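# Move the skirt from its hanger into the basket

## Task

Remove the skirt from the hanger and lower it into the basket; do not release it, or a third or more of it, from above the basket rim, even if one gripper still holds part. The entire skirt must be inside the basket, return the hanger to the rail, and leave the rack standing upright. Any cloth draped over the basket rim reduces the score.

## Robot and tools

Robot: two arms, left_arm and right_arm, each with six joints and a parallel gripper. In the scene frame the origin sits at table height midway between the arms. +x points out over the table, +z points up, and left_arm is on the +y side. Arm names do not match image sides. The calibrated bases are at left_arm (-0.032, +0.234, +0.016) m and right_arm (+0.035, -0.365, +0.026) m, each turned slightly about z. A camera stand stands behind the arms, and a loose object may occasionally be nudged by itself.

Frames: each arm reports its end_effector_position (m) and end_effector_quat_wxyz in its own base frame, along with its wrist camera pose. Fixed cameras (cam_head_left, cam_head_right, cam_high, cam_low) and the table use the scene frame. The gripper's fingers point along its +z and close along its y. The reported point lies between the pads, about 1 cm back from the tips. It can be off by a few cm, more at long reach.

Row layout, used by every motion tool: one flat list of 14 numbers covering both arms. First come left_arm's waist, shoulder, elbow, wrist pitch, wrist yaw, wrist roll and gripper opening, then the same seven for right_arm. All 14 are required even if only one arm moves. Joint values are absolute target angles in radians, not offsets. Stated ranges: waist -2.618 to 3.054, shoulder 0 to 3.142, elbow 0 to 3.142, wrist pitch -1.571 to 1.571, wrist yaw -1.571 to 1.571, wrist roll -2.094 to 2.094. Actual ends can differ by up to 0.059 rad. A target more than 0.059 past a stated end, and farther out than the current angle, gets the call refused. Opening is absolute on a -1 (shut) to +1 (fully open) scale. Sending 0 is itself a command, so to keep a gripper unchanged repeat its current command.

execute_actions: actions is a list of actions. Each action is up to 15 rows, one per 1/30 s step, and a short action repeats its last row to fill 15. cameras is a list of names, ["all"] or []. When omitted, images come only if actions is empty. An empty list also shows the scene number and any fields normally hidden.

move: target is either one row or a list of up to 15 rows, all absolute. All joints interpolate together, so the hand traces a curve, with no avoidance of obstacles or the other arm. speed is in rad/s for the joint with the farthest to go: 0.01 to 12.57, default 0.5, given as one value or one per target. blend (rad) rounds corners in a list; 0 means stopping at each. opening_speed (per second on the -1..1 scale, at least 0.2) ramps the gripper gradually, which suits soft cloth. grip_force is N per pad, 10 to 50, one value or one per arm. It persists once set, and low values close slowly. With blocking=false the call returns after about 0.5 s while motion continues, and a new move takes over from the current point. A path takes at least 0.5 s and at most 10 s. The result adds a move: line, such as done, off_target (resting over 0.035 rad from target), moving, held or fault, plus limits=held when steps were withheld.

wait: seconds from 0 to 10 while the last commands are held. stop: brakes the running move. zoom_image: camera plus region [x0, y0, x1, y1] in pixels, at most 504 by 504, taken from that camera's newest image. finished_scene: scene is the current number (1 or 2). It cannot be undone, so call it only after the goal holds without the robot touching anything.

Result lines: Joint positions and Joint velocities list each arm's six joints in the order above, then the pad gap in m (0.094 is fully open). Joint targets gives the angles currently being driven toward. To keep a joint still, resend that value. Tool commands gives the present gripper commands. grip_measured uses the opening scale and reads a little wide when empty. Command well above it to release. Joint torques come without the gripper and include the arm's own weight. Joints 1 to 3 wrap at ±28 N m. "joint sent to its limit" means a joint was clamped at its end. "joint command not followed" means the clearance check altered or blocked targets. MOTOR HOT appears at 75 °C. An OVER-TEMPERATURE FAULT at 90 °C folds that arm and disables it, and at 100 °C it drops. Holding loads, extending an arm or pressing against something unreachable all build heat.

Motion limits: each step's target can lead the measured angle by at most 0.339 rad (waist, shoulder, elbow) or 2.2 rad (wrist joints). Targets that would shift the hand over 200 mm are scaled back. Send the remainder of an unfinished motion again.

Avoid the following. Do not release the skirt above the rim; lower it until it rests inside before opening. Keep cloth from hanging over the rim. Never let anything fall or be left off the table. Do not strike the rack, rail or table, and keep the rack upright. Faster contact hits harder, and aiming deeper past contact presses harder. Keep the two arms from bumping or pressing each other, and never close one gripper on the other's fingers.

Each tool is called as name([rows], argument=value, ...), one row to a line, values as JSON.

## Session

execute_actions(actions=[])

Scene clock: 0.00 s.
left_arm: end_effector_position=(+0.2451, -0.2393, +0.4719) grip_measured=-0.842 end_effector_quat_wxyz=(+0.521, +0.278, +0.787, -0.179) | right_arm: end_effector_position=(+0.3838, +0.0010, +0.4071) grip_measured=+1.000 end_effector_quat_wxyz=(+0.707, +0.000, +0.707, +0.000)
Joint positions: left_arm=[-0.875 1.323 1.974 -1.062 -0.188 -0.072 0.007] | right_arm=[0 1.047 1.047 0 0 0 0.094]
Joint velocities: within noise
Joint torques (N m): no reading
Motor temperatures (°C): left_arm=[26 27 31 29 23 26 24] | right_arm=[27 24 30 27 23 24 25]
Heat: left arm: 31 °C; right arm: 30 °C.
Joint targets: left_arm=[-0.875 1.315 1.986 -1.023 -0.190 -0.073] | right_arm=[0.000 1.040 1.058 0.004 0.000 0.000]
Tool commands: left_gripper/opening=-1.0 right_gripper/opening=+1.0
camera_calibration:
cam_left_wrist: T_world_to_cam=[[-0.626239, -0.779604, -0.00642835, -0.029052], [-0.584981, 0.475321, -0.657166, 0.6028], [0.515385, -0.407783, -0.753718, 0.217845], [0, 0, 0, 1]] pos_world=[0.222159, -0.220339, 0.560147]

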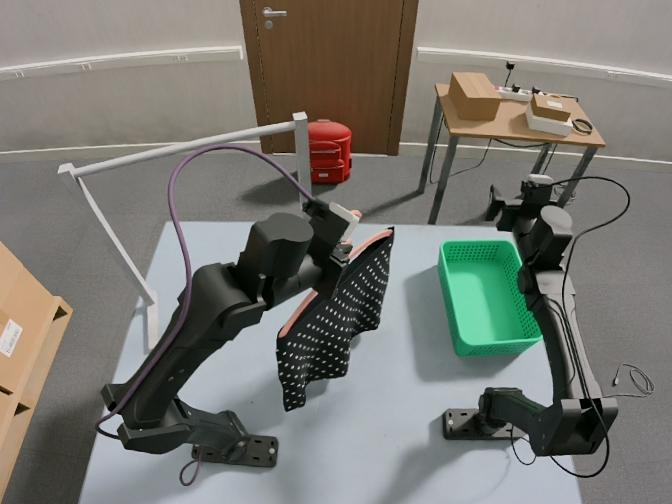

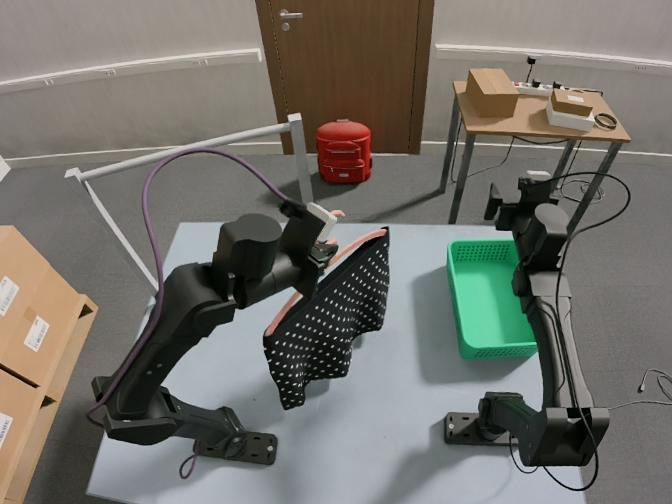

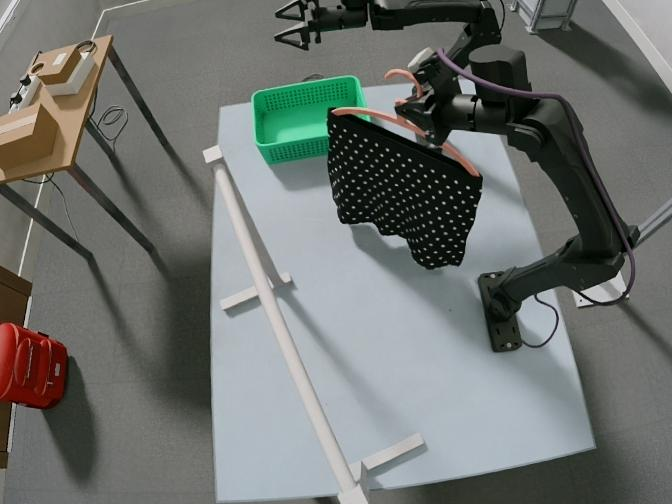

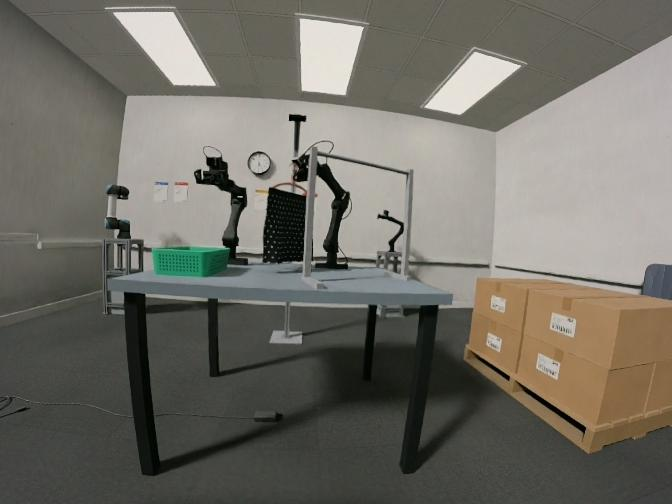

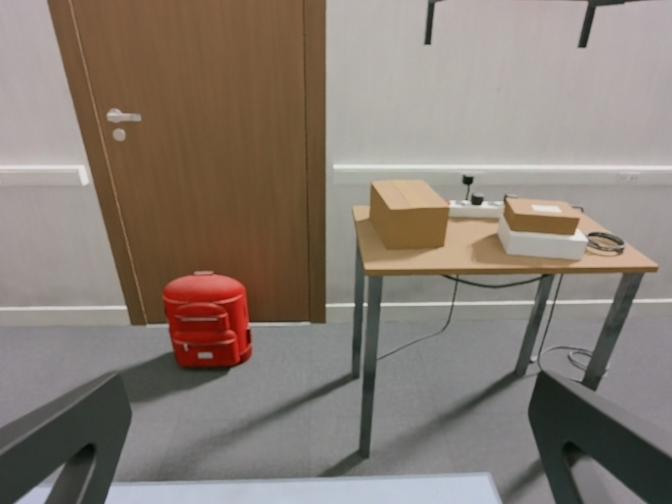

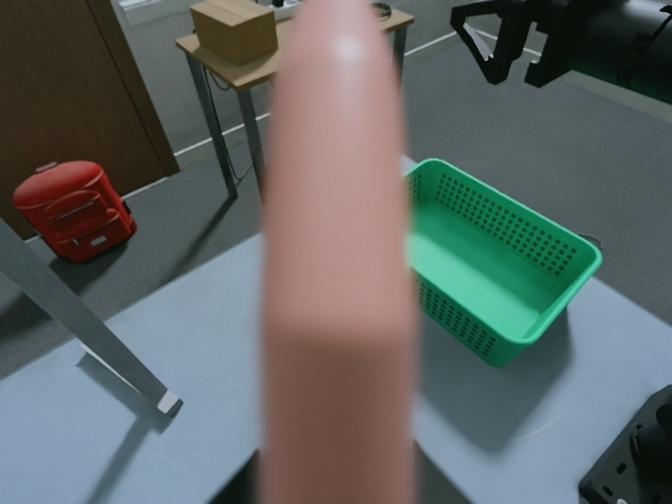

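zoom_image(camera="cam_high", region=[310, 40, 520, 280])

zoom_image(camera="cam_head_left", region=[240, 190, 440, 420])

zoom_image(camera="cam_low", region=[220, 130, 420, 290])

Scaled by 2.100.

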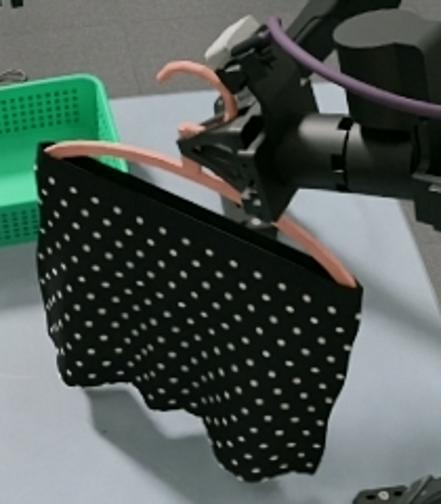

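Scaled by 2.191.

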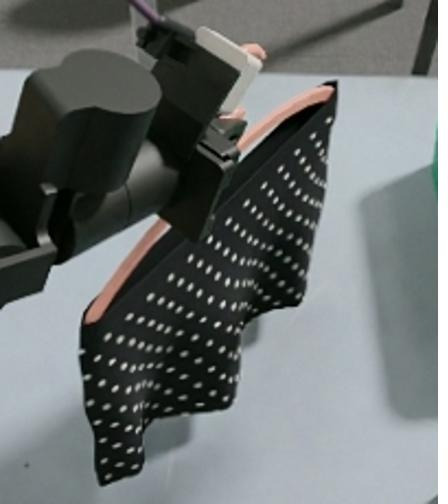

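Scaled by 2.520.

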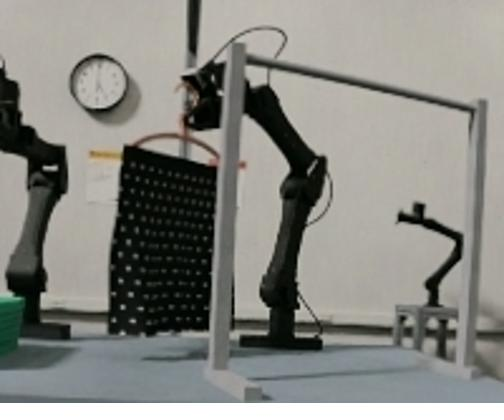

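move([
  [-0.231,1.633,2.109,-1.516,1.109,0.991,-1,-0.008,0.8685,1.0525,-0.956,-1.057,-0.703,1],
  [-0.231,1.633,2.109,-1.516,1.109,0.991,-1,0.329,1.169,0.9435,-0.714,-1.152,-0.891,0.8],
], speed=[0.6,0.35], cameras=["cam_head_left","cam_high","cam_left_wrist"])

Scene clock: 13.97 s.
left_arm: end_effector_position=(+0.2613, -0.2233, +0.4031) grip_measured=-0.842 end_effector_quat_wxyz=(+0.379, +0.582, +0.613, -0.377) | right_arm: end_effector_position=(+0.1901, +0.2365, +0.2495) grip_measured=+0.802 end_effector_quat_wxyz=(-0.393, +0.591, -0.568, -0.417)
Joint positions: left_arm=[-0.234 1.627 2.072 -1.514 1.061 0.987 0.007] | right_arm=[0.322 1.167 0.954 -0.725 -1.13 -0.88 0.085]
Joint torques (N m): left_arm=[0.4 -5.38 9.17 1.05 0.83 0] | right_arm=[0.49 -3.22 5.76 1.12 -0.67 -0.16]
Heat: left arm: 34 °C; right arm: 32 °C.
Joint targets: left_arm=[-0.231 1.633 2.109 -1.516 1.109 0.991] | right_arm=[0.329 1.169 0.943 -0.714 -1.152 -0.891]
move: off_target (left_arm); left_arm: the wrist yaw is farthest, 0.048 rad from its target
camera_calibration:
cam_left_wrist: T_world_to_cam=[[-0.999123, -0.0353133, 0.022507, 0.245136], [-0.0416176, 0.777733, -0.627215, 0.472897], [0.00464464, -0.627602, -0.778521, 0.258535], [0, 0, 0, 1]] pos_world=[0.263401, -0.196875, 0.492366]
Images, in order (width x height): cam_head_left 672x504, cam_high 672x504, cam_left_wrist 672x504.

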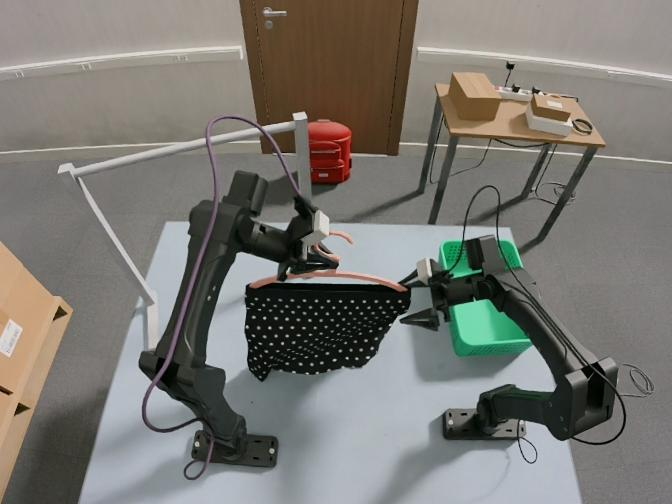

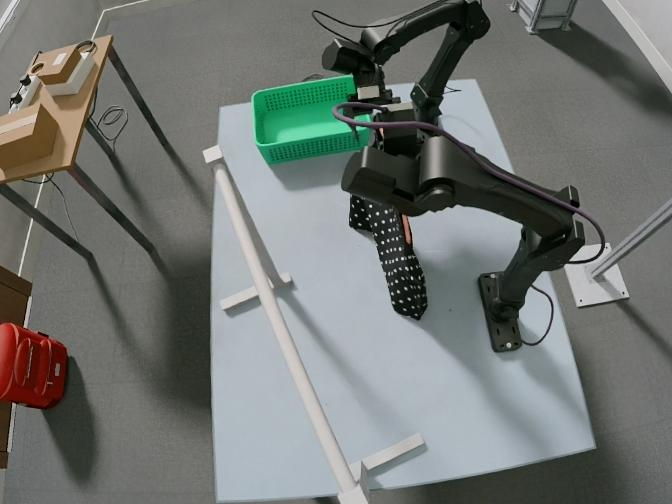

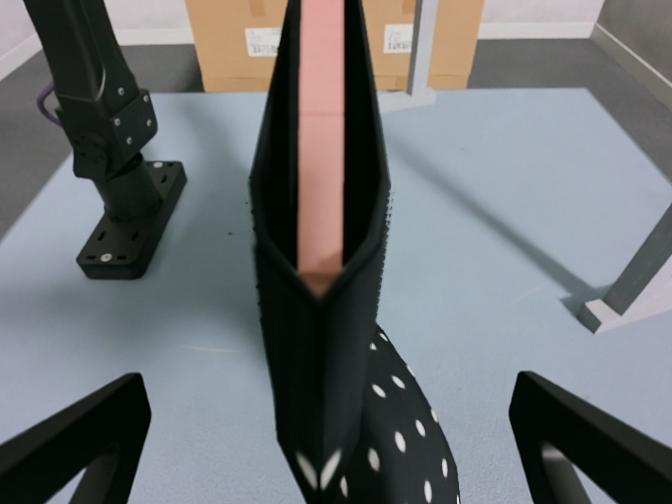

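move([
  [-0.231,1.633,2.109,-1.516,1.109,0.991,-1,0.329,1.169,0.9435,-0.714,-1.152,-0.891,0.8],
  [-0.231,1.633,2.109,-1.516,1.109,0.991,-1,0.329,1.169,0.9435,-0.714,-1.152,-0.891,-1],
  [-0.231,1.633,2.109,-1.516,1.109,0.991,-1,0.12,1.179,0.588,-0.384,-1.287,-0.891,-1],
], speed=0.15, opening_speed=1.5, cameras=["cam_head_left","cam_left_wrist","cam_high"])

Scene clock: 21.13 s.
left_arm: end_effector_position=(+0.2726, -0.2257, +0.3938) grip_measured=-0.842 end_effector_quat_wxyz=(+0.371, +0.579, +0.616, -0.384) | right_arm: end_effector_position=(+0.2037, +0.2011, +0.1792) grip_measured=-0.993 end_effector_quat_wxyz=(+0.438, -0.529, +0.581, +0.438)
Joint positions: left_arm=[-0.232 1.667 2.077 -1.511 1.067 0.996 0.007] | right_arm=[0.127 1.176 0.597 -0.368 -1.278 -0.88 0]
Joint torques (N m): left_arm=[0.21 -9.2 8.84 0.98 0.78 -0.12] | right_arm=[-0.5 -2.73 5.59 0.78 -0.51 -0.13]
Heat: left arm: 35 °C; right arm: 32 °C.
Joint targets: left_arm=[-0.231 1.633 2.109 -1.516 1.109 0.991] | right_arm=[0.120 1.179 0.588 -0.384 -1.287 -0.891]
move: off_target (left_arm); left_arm: the wrist yaw is farthest, 0.042 rad from its target
camera_calibration:
cam_left_wrist: T_world_to_cam=[[-0.998491, -0.0307493, 0.0455044, 0.248301], [-0.0524497, 0.779593, -0.624086, 0.471622], [-0.0162847, -0.625531, -0.780029, 0.256523], [0, 0, 0, 1]] pos_world=[0.27684, -0.199575, 0.483129]
Images, in order (width x height): cam_head_left 672x504, cam_high 672x504, cam_left_wrist 672x504.

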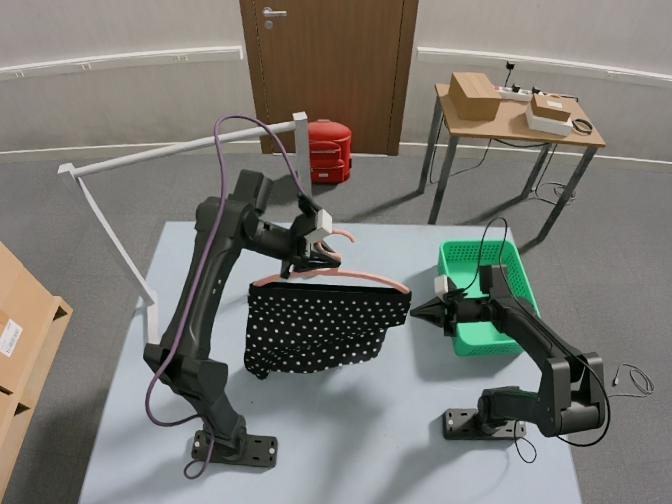

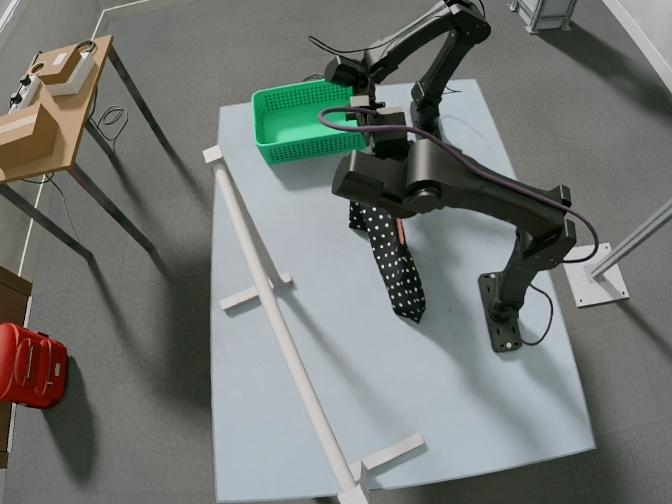

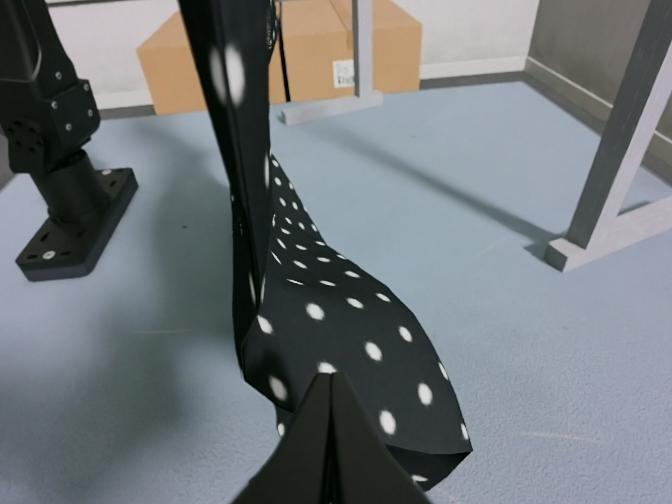

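move([
  [-0.231,1.633,2.109,-1.516,1.109,0.991,-1,0.12,1.179,0.588,-0.384,-1.287,-0.891,0.8],
  [-0.231,1.633,2.109,-1.516,1.109,0.991,-1,0.15,1.1,0.8,-0.65,-1.25,-0.88,0.8],
  [-0.231,1.633,2.109,-1.516,1.109,0.991,-1,0.368,1.210,0.905,-0.572,-1.129,-0.822,0.8],
], speed=0.35, opening_speed=2, blend=[0,0.1,0], cameras=["cam_head_left","cam_left_wrist"])

Scene clock: 27.27 s.
left_arm: end_effector_position=(+0.2726, -0.2257, +0.3938) grip_measured=-0.842 end_effector_quat_wxyz=(+0.371, +0.579, +0.616, -0.384) | right_arm: end_effector_position=(+0.1919, +0.2472, +0.2242) grip_measured=+0.798 end_effector_quat_wxyz=(-0.383, +0.592, -0.567, -0.426)
Joint positions: left_arm=[-0.232 1.667 2.077 -1.511 1.067 0.996 0.007] | right_arm=[0.361 1.203 0.872 -0.583 -1.121 -0.833 0.084]
Joint torques (N m): left_arm=[0.18 -9.2 8.87 0.98 0.79 -0.12] | right_arm=[0.57 -3.12 9.88 1.13 -0.58 0.06]
Motor temperatures (°C): left_arm=[26 29 36 32 24 26 25] | right_arm=[27 24 32 29 24 24 25]
Heat: left arm: 36 °C; right arm: 32 °C.
Joint targets: left_arm=[-0.231 1.633 2.109 -1.516 1.109 0.991] | right_arm=[0.368 1.210 0.905 -0.572 -1.129 -0.822]
move: off_target (left_arm); left_arm: the wrist yaw is farthest, 0.042 rad from its target
camera_calibration:
cam_left_wrist: T_world_to_cam=[[-0.998491, -0.0307493, 0.0455044, 0.248301], [-0.0524497, 0.779593, -0.624086, 0.471622], [-0.0162847, -0.625531, -0.780029, 0.256523], [0, 0, 0, 1]] pos_world=[0.27684, -0.199575, 0.483129]
Images, in order (width x height): cam_head_left 672x504, cam_left_wrist 672x504.

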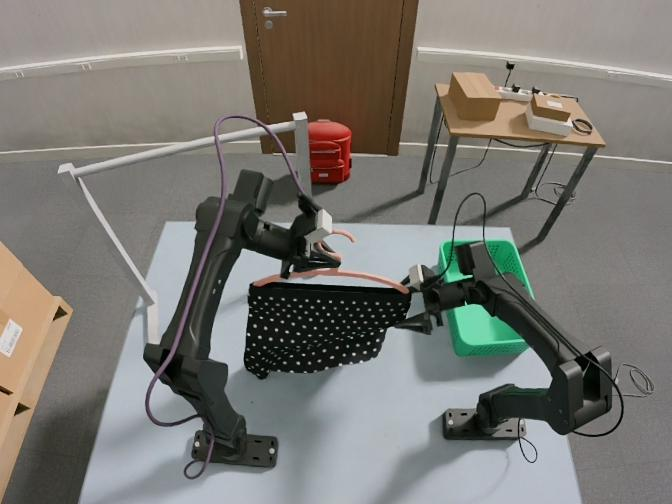

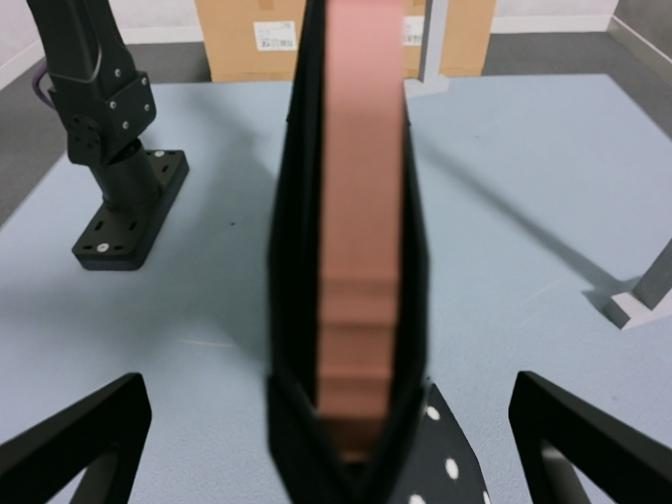

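move([
  [-0.231,1.633,2.109,-1.516,1.109,0.991,-1,0.318,1.203,0.942,-0.622,-1.165,-0.85,0.8],
  [-0.231,1.633,2.109,-1.516,1.109,0.991,-1,0.318,1.203,0.942,-0.622,-1.165,-0.85,-1],
], speed=0.25, opening_speed=1.5, cameras=["cam_head_left","cam_left_wrist"])

Scene clock: 34.17 s.
left_arm: end_effector_position=(+0.2733, -0.2258, +0.3942) grip_measured=-0.842 end_effector_quat_wxyz=(+0.373, +0.581, +0.614, -0.382) | right_arm: end_effector_position=(+0.1976, +0.2421, +0.2383) grip_measured=-0.871 end_effector_quat_wxyz=(-0.394, +0.584, -0.564, -0.430)
Joint positions: left_arm=[-0.232 1.667 2.077 -1.506 1.067 1 0.007] | right_arm=[0.326 1.203 0.91 -0.617 -1.154 -0.84 0.006]
Joint torques (N m): left_arm=[0.12 -9.21 8.85 0.93 0.78 -0.15] | right_arm=[-0.68 -3.81 9.85 0.99 -0.53 -0.07]
Heat: left arm: 37 °C; right arm: 32 °C.
Joint targets: left_arm=[-0.231 1.633 2.109 -1.516 1.109 0.991] | right_arm=[0.318 1.203 0.942 -0.622 -1.165 -0.850]
move: off_target (left_arm); left_arm: the wrist yaw is farthest, 0.042 rad from its target
camera_calibration:
cam_left_wrist: T_world_to_cam=[[-0.998824, -0.0297827, 0.0382442, 0.252202], [-0.0471682, 0.779008, -0.625237, 0.470724], [-0.0111713, -0.626306, -0.779498, 0.255], [0, 0, 0, 1]] pos_world=[0.276957, -0.199479, 0.483441]
Images, in order (width x height): cam_head_left 672x504, cam_left_wrist 672x504.

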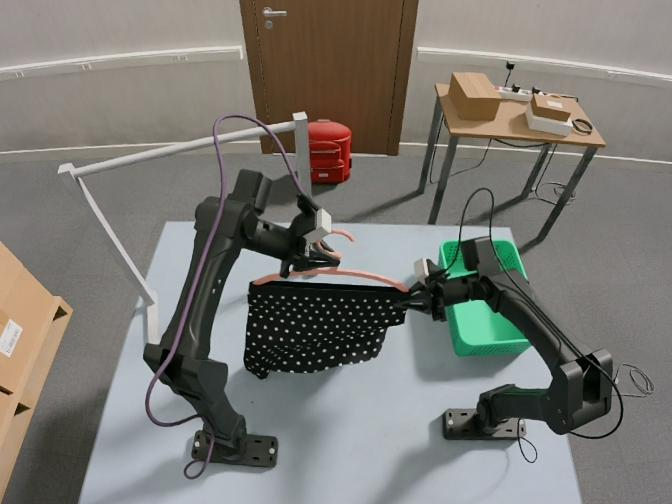

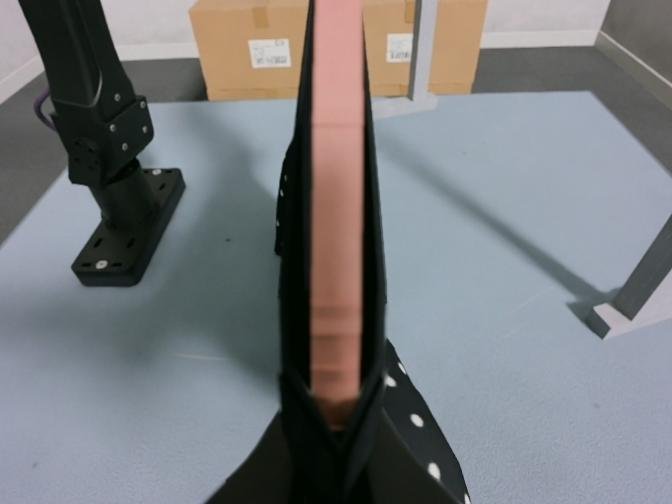

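move([
  [-0.231,1.633,2.109,-1.516,1.109,0.991,-1,0.30,1.213,0.70,-0.40,-1.19,-0.85,-1],
  [-0.231,1.633,2.109,-1.516,1.109,0.991,-1,0.16,1.213,0.58,-0.31,-1.29,-0.85,-1],
], speed=0.12, blend=[0.05,0], cameras=["cam_head_left","cam_left_wrist"])

Scene clock: 39.80 s.
left_arm: end_effector_position=(+0.2672, -0.2382, +0.3826) grip_measured=-0.842 end_effector_quat_wxyz=(+0.350, +0.600, +0.613, -0.376) | right_arm: end_effector_position=(+0.1875, +0.2266, +0.2170) grip_measured=-0.871 end_effector_quat_wxyz=(-0.453, +0.564, -0.485, -0.491)
Joint positions: left_arm=[-0.288 1.681 2.077 -1.515 1.018 1.006 0.007] | right_arm=[0.224 1.2 0.644 -0.229 -1.417 -0.814 0.006]
Joint torques (N m): left_arm=[5.57 -10.59 8.91 0.99 1.26 -0.23] | right_arm=[-5.24 -2.39 0.87 0.18 0.89 -0.38]
Heat: left arm: 38 °C; right arm: 32 °C.
Joint targets: left_arm=[-0.231 1.633 2.109 -1.516 1.109 0.991] | right_arm=[0.160 1.213 0.580 -0.310 -1.290 -0.850]
move: off_target (left_arm, right_arm); left_arm: the wrist yaw is farthest, 0.091 rad from its target; right_arm: the wrist yaw is farthest, 0.127 rad from its target
camera_calibration:
cam_left_wrist: T_world_to_cam=[[-0.999079, 0.00557635, 0.0425365, 0.25295], [-0.0204881, 0.809119, -0.587288, 0.458464], [-0.037692, -0.587619, -0.80826, 0.265389], [0, 0, 0, 1]] pos_world=[0.272114, -0.216415, 0.472994]
Images, in order (width x height): cam_head_left 672x504, cam_left_wrist 672x504.

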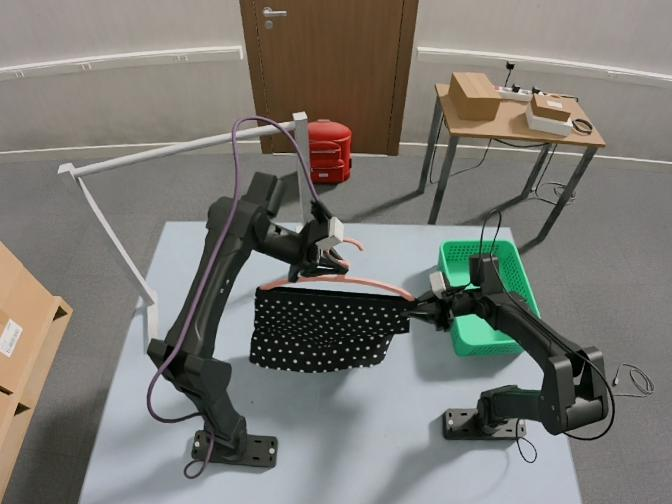

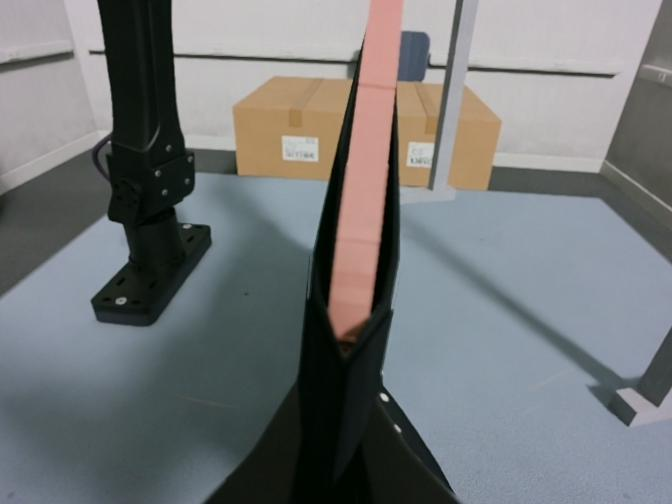

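move(target=[-0.231,1.633,2.109,-1.516,1.109,0.991,-1,0.11,1.24,0.42,-0.15,-1.33,-0.85,-1], speed=0.12, cameras=["cam_head_left","cam_left_wrist"])

Scene clock: 43.50 s.
left_arm: end_effector_position=(+0.2669, -0.2464, +0.3674) grip_measured=-0.842 end_effector_quat_wxyz=(+0.328, +0.608, +0.614, -0.381) | right_arm: end_effector_position=(+0.1776, +0.2166, +0.1974) grip_measured=-0.869 end_effector_quat_wxyz=(-0.471, +0.558, -0.464, -0.501)
Joint positions: left_arm=[-0.317 1.703 2.055 -1.515 1.003 1.019 0.007] | right_arm=[0.183 1.2 0.507 -0.044 -1.49 -0.797 0.006]
Joint torques (N m): left_arm=[8.39 -12.89 10.95 0.95 1.39 -0.37] | right_arm=[-5.87 0.55 -1.62 -0.05 1.22 -0.57]
Heat: left arm: 38 °C; right arm: 31 °C.
Joint targets: left_arm=[-0.231 1.633 2.109 -1.516 1.109 0.991] | right_arm=[0.110 1.240 0.420 -0.150 -1.330 -0.850]
move: off_target (left_arm, right_arm); left_arm: the wrist yaw is farthest, 0.106 rad from its target; right_arm: the wrist yaw is farthest, 0.160 rad from its target
camera_calibration:
cam_left_wrist: T_world_to_cam=[[-0.996928, 0.0325012, 0.0712636, 0.248907], [-0.0135477, 0.824577, -0.565588, 0.450092], [-0.0771446, -0.564816, -0.821603, 0.269358], [0, 0, 0, 1]] pos_world=[0.275019, -0.227088, 0.458134]
Images, in order (width x height): cam_head_left 672x504, cam_left_wrist 672x504.

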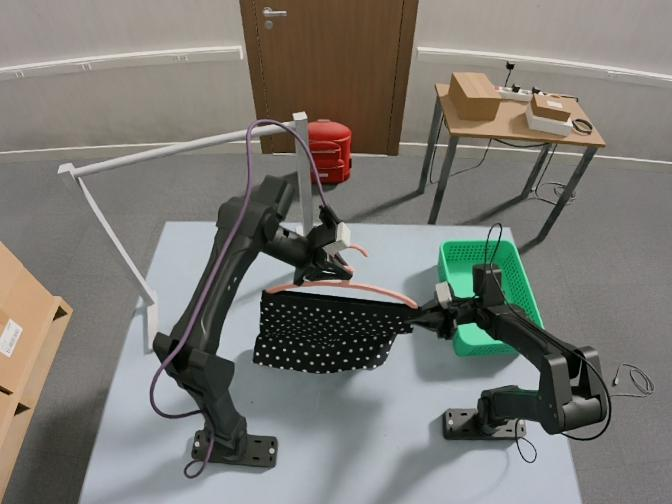

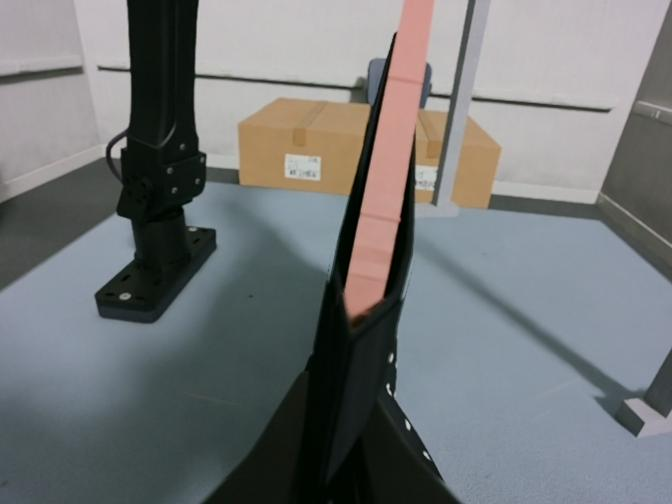

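zoom_image(camera="cam_left_wrist", region=[260, 160, 500, 504])

zoom_image(camera="cam_head_left", region=[240, 220, 460, 390])

Scaled by 1.465.

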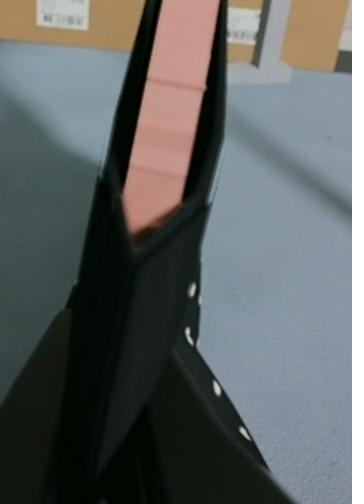

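Scaled by 2.291.

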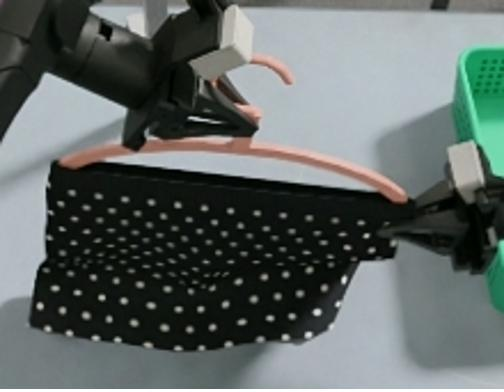

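move(target=[-0.18,1.633,2.20,-1.516,1.15,0.991,-1,0.04,1.24,0.36,-0.12,-1.38,-0.85,-1], speed=0.12, cameras=["cam_head_left","cam_left_wrist"])

Scene clock: 47.60 s.
left_arm: end_effector_position=(+0.2734, -0.2139, +0.4253) grip_measured=-0.842 end_effector_quat_wxyz=(+0.416, +0.577, +0.599, -0.369) | right_arm: end_effector_position=(+0.1890, +0.1871, +0.1309) grip_measured=-0.993 end_effector_quat_wxyz=(+0.440, -0.485, +0.592, +0.470)
Joint positions: left_arm=[-0.185 1.657 2.166 -1.517 1.103 0.996 0.007] | right_arm=[0.049 1.239 0.372 -0.113 -1.363 -0.838 0]
Joint torques (N m): left_arm=[0.57 -7.92 8.66 1.14 0.83 -0.1] | right_arm=[-0.91 -2.89 4.51 0.81 -0.66 -0.13]
Heat: left arm: 39 °C; right arm: 31 °C.
Joint targets: left_arm=[-0.180 1.633 2.200 -1.516 1.150 0.991] | right_arm=[0.040 1.240 0.360 -0.120 -1.380 -0.850]
move: off_target (left_arm); left_arm: the wrist yaw is farthest, 0.047 rad from its target
camera_calibration:
cam_left_wrist: T_world_to_cam=[[-0.997523, -0.0601626, -0.0364529, 0.276284], [-0.0207042, 0.746352, -0.66523, 0.483742], [0.0672286, -0.662827, -0.745749, 0.243159], [0, 0, 0, 1]] pos_world=[0.269268, -0.183248, 0.513206]
Images, in order (width x height): cam_head_left 672x504, cam_left_wrist 672x504.

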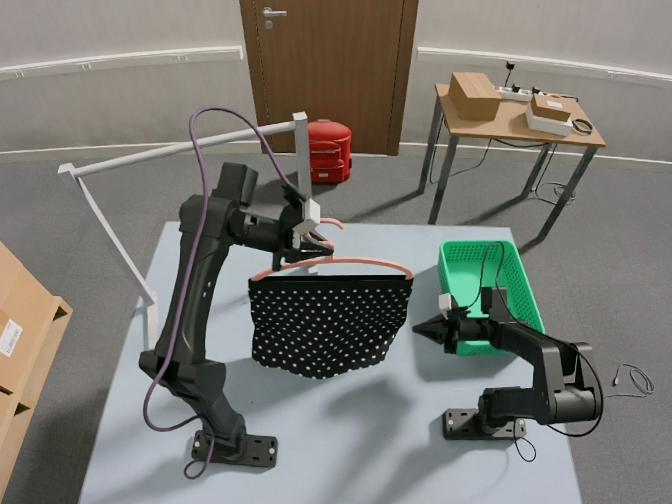

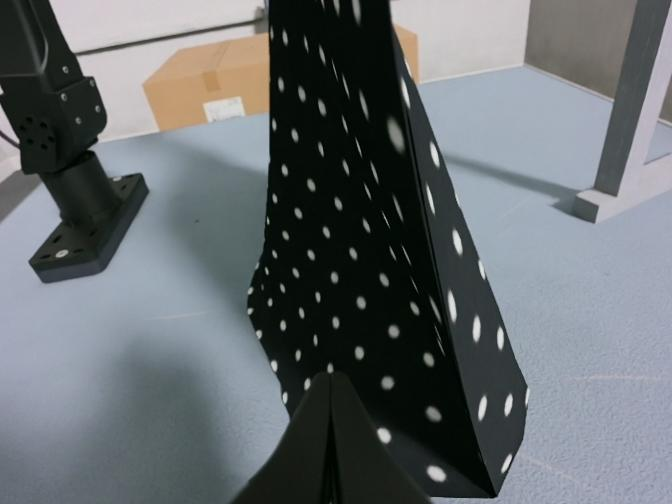

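move([
  [-0.18,1.633,2.20,-1.516,1.15,0.991,-1,0.04,1.24,0.36,-0.12,-1.38,-0.85,0.8],
  [-0.18,1.633,2.20,-1.516,1.15,0.991,-1,0.12,1.15,1.0,-0.85,-1.25,-0.86,0.8],
  [-0.18,1.633,2.20,-1.516,1.15,0.991,-1,0.363,1.221,1.115,-0.763,-1.13,-0.85,0.8],
], speed=0.4, opening_speed=2, blend=[0,0.1,0], cameras=["cam_head_left","cam_left_wrist"])

Scene clock: 57.87 s.
left_arm: end_effector_position=(+0.2733, -0.2139, +0.4255) grip_measured=-0.842 end_effector_quat_wxyz=(+0.416, +0.576, +0.598, -0.369) | right_arm: end_effector_position=(+0.1959, +0.2475, +0.2765) grip_measured=+0.798 end_effector_quat_wxyz=(-0.390, +0.596, -0.561, -0.421)
Joint positions: left_arm=[-0.185 1.657 2.166 -1.517 1.104 0.996 0.007] | right_arm=[0.357 1.213 1.082 -0.775 -1.122 -0.847 0.084]
Joint torques (N m): left_arm=[0.53 -7.92 8.69 1.14 0.81 -0.11] | right_arm=[0.4 -3.18 9.73 1.16 -0.52 -0.07]
Heat: left arm: 39 °C; right arm: 31 °C.
Joint targets: left_arm=[-0.180 1.633 2.200 -1.516 1.150 0.991] | right_arm=[0.363 1.221 1.115 -0.763 -1.130 -0.850]
move: off_target (left_arm); left_arm: the wrist yaw is farthest, 0.046 rad from its target
camera_calibration:
cam_left_wrist: T_world_to_cam=[[-0.997562, -0.0596432, -0.0362298, 0.276278], [-0.0203997, 0.745719, -0.665948, 0.483982], [0.0667365, -0.663585, -0.745118, 0.242901], [0, 0, 0, 1]] pos_world=[0.269267, -0.183251, 0.513307]
Images, in order (width x height): cam_head_left 672x504, cam_left_wrist 672x504.

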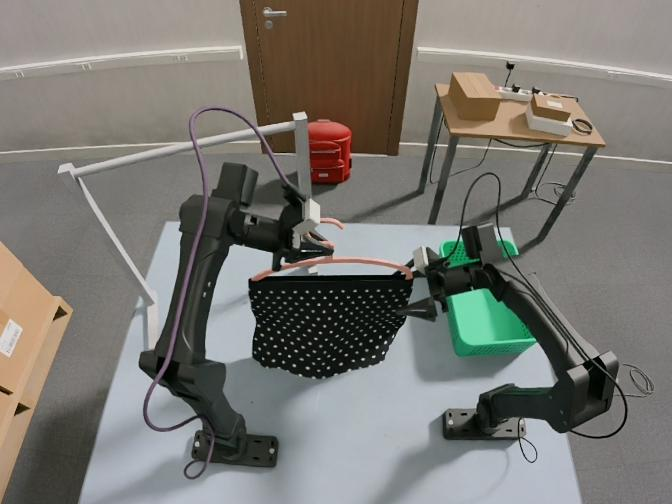

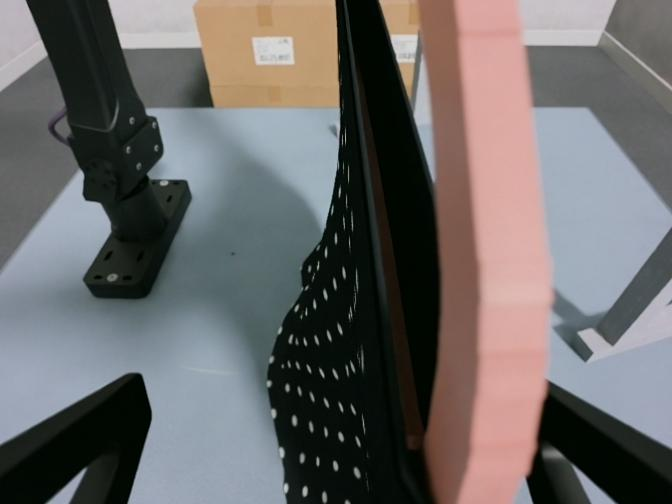

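zoom_image(camera="cam_left_wrist", region=[260, 0, 600, 504])

zoom_image(camera="cam_head_left", region=[230, 210, 450, 390])

wait(seconds=0.1, cameras=["all"])

zoom_image(camera="cam_low", region=[220, 150, 360, 290])

zoom_image(camera="cam_head_right", region=[230, 210, 450, 390])

Scaled by 1.000.

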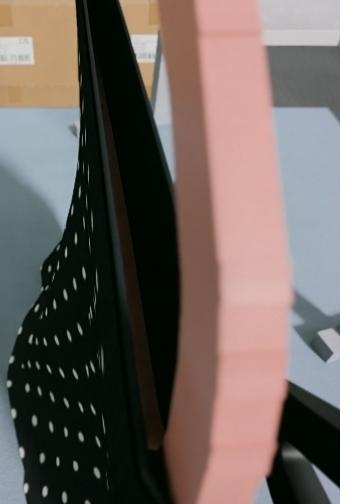

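Scaled by 2.291.

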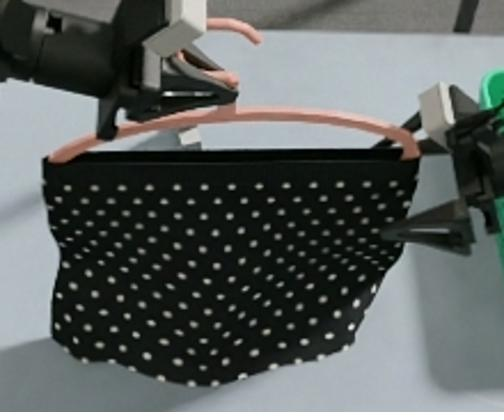

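Scene clock: 59.83 s.
left_arm: end_effector_position=(+0.2733, -0.2139, +0.4255) grip_measured=-0.842 end_effector_quat_wxyz=(+0.416, +0.576, +0.598, -0.369) | right_arm: end_effector_position=(+0.1959, +0.2475, +0.2765) grip_measured=+0.798 end_effector_quat_wxyz=(-0.390, +0.596, -0.561, -0.421)
Joint positions: left_arm=[-0.185 1.657 2.166 -1.517 1.104 0.996 0.007] | right_arm=[0.357 1.213 1.082 -0.775 -1.122 -0.847 0.084]
Joint torques (N m): left_arm=[0.55 -7.92 8.72 1.14 0.81 -0.11] | right_arm=[0.49 -3.21 9.69 1.18 -0.51 -0.03]
Heat: left arm: 39 °C; right arm: 32 °C.
Joint targets: left_arm=[-0.180 1.633 2.200 -1.516 1.150 0.991] | right_arm=[0.363 1.221 1.115 -0.763 -1.130 -0.850]
Tool commands: left_gripper/opening=-1.0 right_gripper/opening=+0.8
wait: 0.10 s; at rest from the start
camera_calibration:
cam_left_wrist: T_world_to_cam=[[-0.997562, -0.0596432, -0.0362298, 0.276278], [-0.0203997, 0.745719, -0.665948, 0.483982], [0.0667365, -0.663585, -0.745118, 0.242901], [0, 0, 0, 1]] pos_world=[0.269267, -0.183251, 0.513307]
cam_right_wrist: T_world_to_cam=[[0.996846, 0.0793303, 0.00211335, -0.217045], [0.0584183, -0.715526, -0.69614, 0.393747], [-0.0537128, 0.694068, -0.717903, 0.129019], [0, 0, 0, 1]] pos_world=[0.200288, 0.209406, 0.367185]

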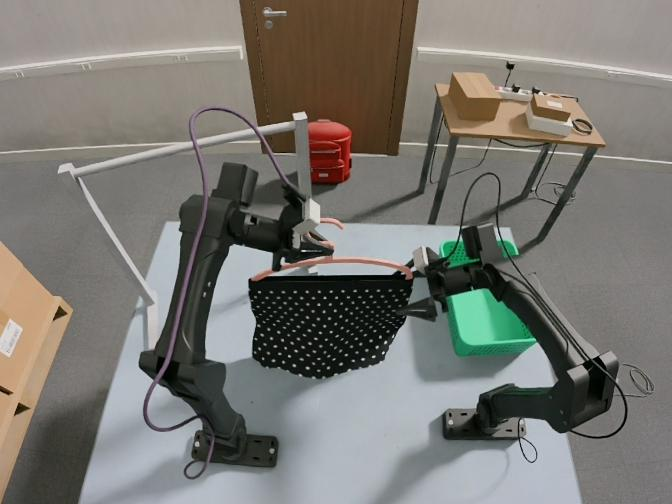

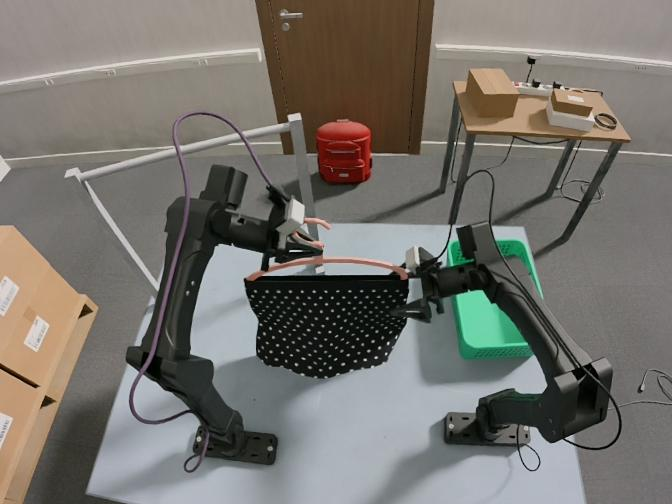

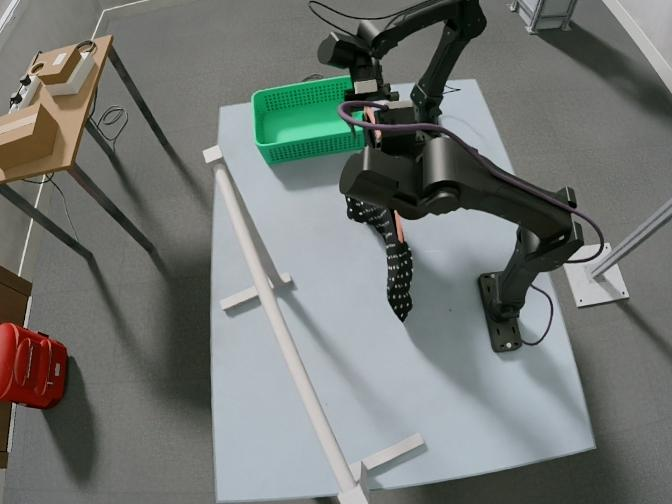

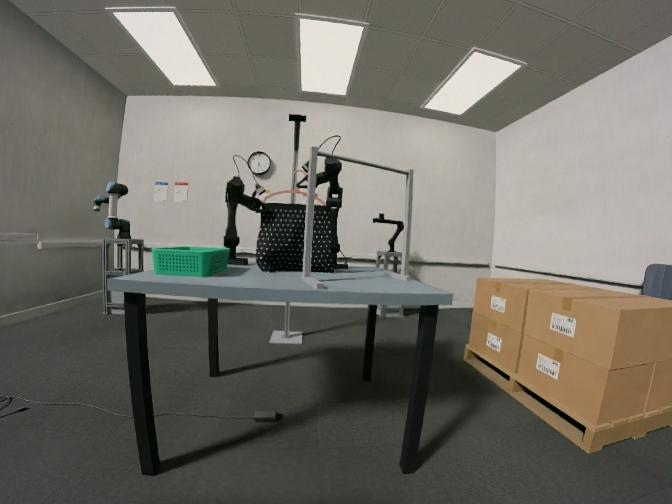

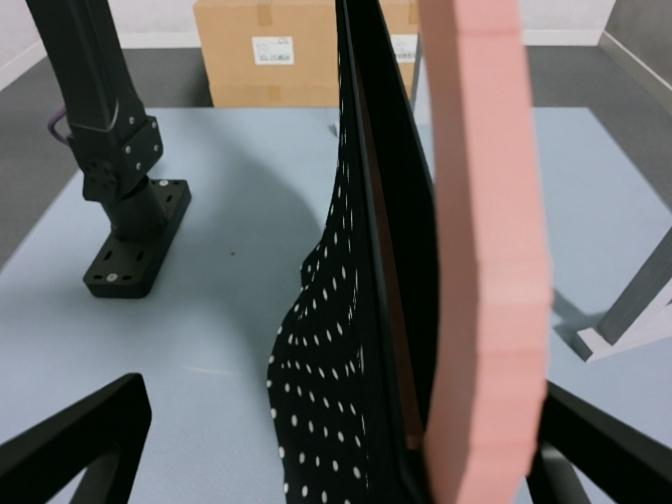

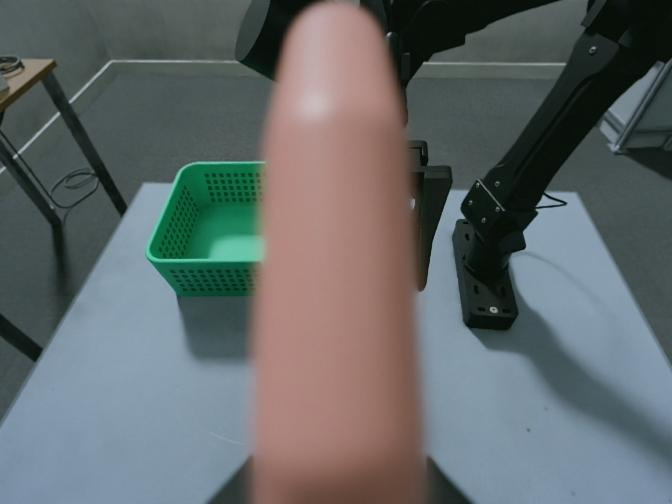

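Scaled by 3.600.

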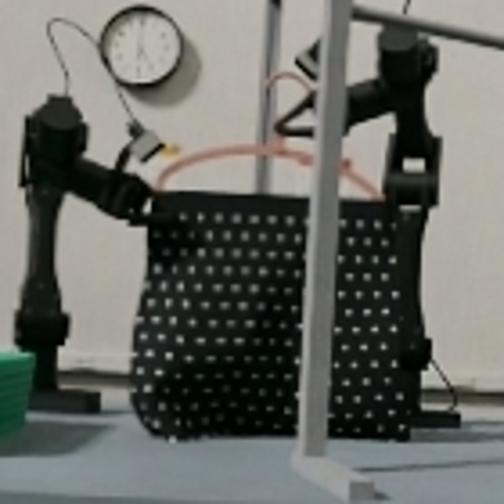

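Scaled by 2.291.

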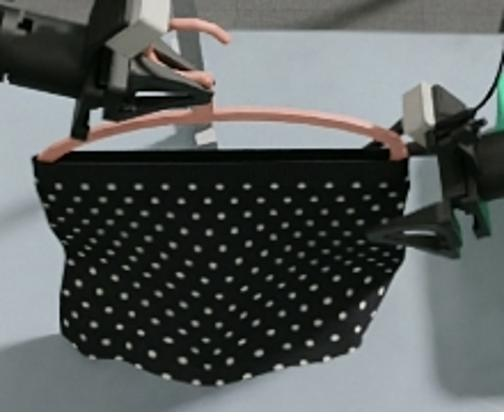

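move(target=[-0.18,1.633,2.20,-1.516,1.15,0.991,-1,0.262,1.335,1.235,-1.003,-1.19,-1.10,1], speed=0.25, cameras=["cam_head_left","cam_left_wrist"])

Scene clock: 64.53 s.
left_arm: end_effector_position=(+0.2733, -0.2139, +0.4255) grip_measured=-0.842 end_effector_quat_wxyz=(+0.416, +0.576, +0.598, -0.369) | right_arm: end_effector_position=(+0.2150, +0.2327, +0.2772) grip_measured=+0.998 end_effector_quat_wxyz=(-0.388, +0.608, -0.553, -0.416)
Joint positions: left_arm=[-0.185 1.657 2.166 -1.517 1.104 0.996 0.007] | right_arm=[0.27 1.326 1.202 -0.986 -1.166 -1.088 0.094]
Joint torques (N m): left_arm=[0.54 -7.94 8.75 1.15 0.81 -0.11] | right_arm=[-0.87 -4.03 9.43 0.62 -0.74 -0.08]
Heat: left arm: 38 °C; right arm: 33 °C.
Joint targets: left_arm=[-0.180 1.633 2.200 -1.516 1.150 0.991] | right_arm=[0.262 1.335 1.235 -1.003 -1.190 -1.100]
move: off_target (left_arm); left_arm: the wrist yaw is farthest, 0.046 rad from its target
camera_calibration:
cam_left_wrist: T_world_to_cam=[[-0.997562, -0.0596432, -0.0362298, 0.276278], [-0.0203997, 0.745719, -0.665948, 0.483982], [0.0667365, -0.663585, -0.745118, 0.242901], [0, 0, 0, 1]] pos_world=[0.269267, -0.183251, 0.513307]
Images, in order (width x height): cam_head_left 672x504, cam_left_wrist 672x504.

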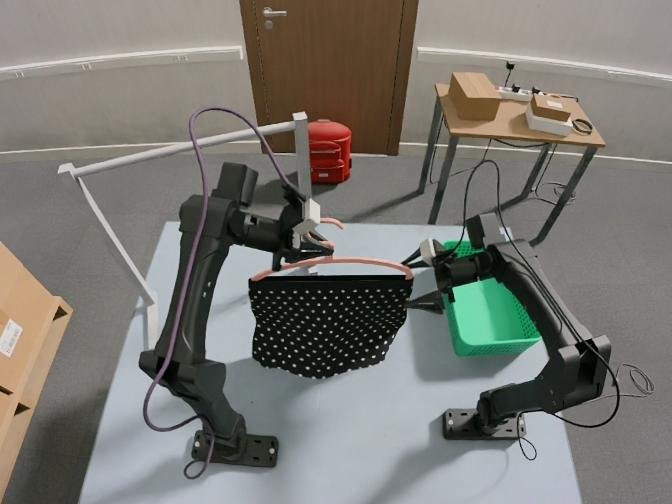

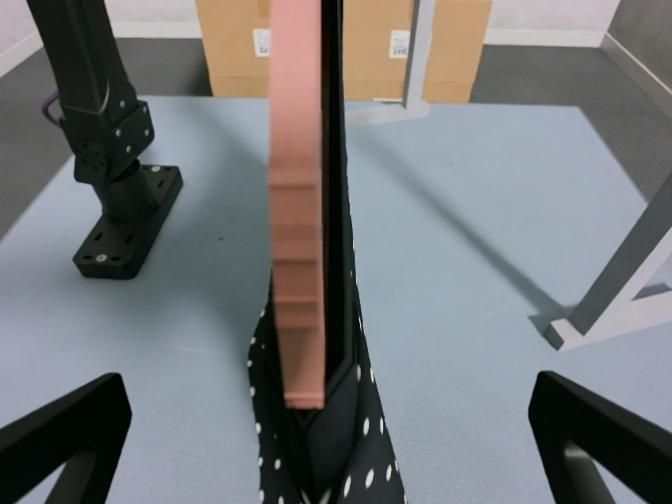

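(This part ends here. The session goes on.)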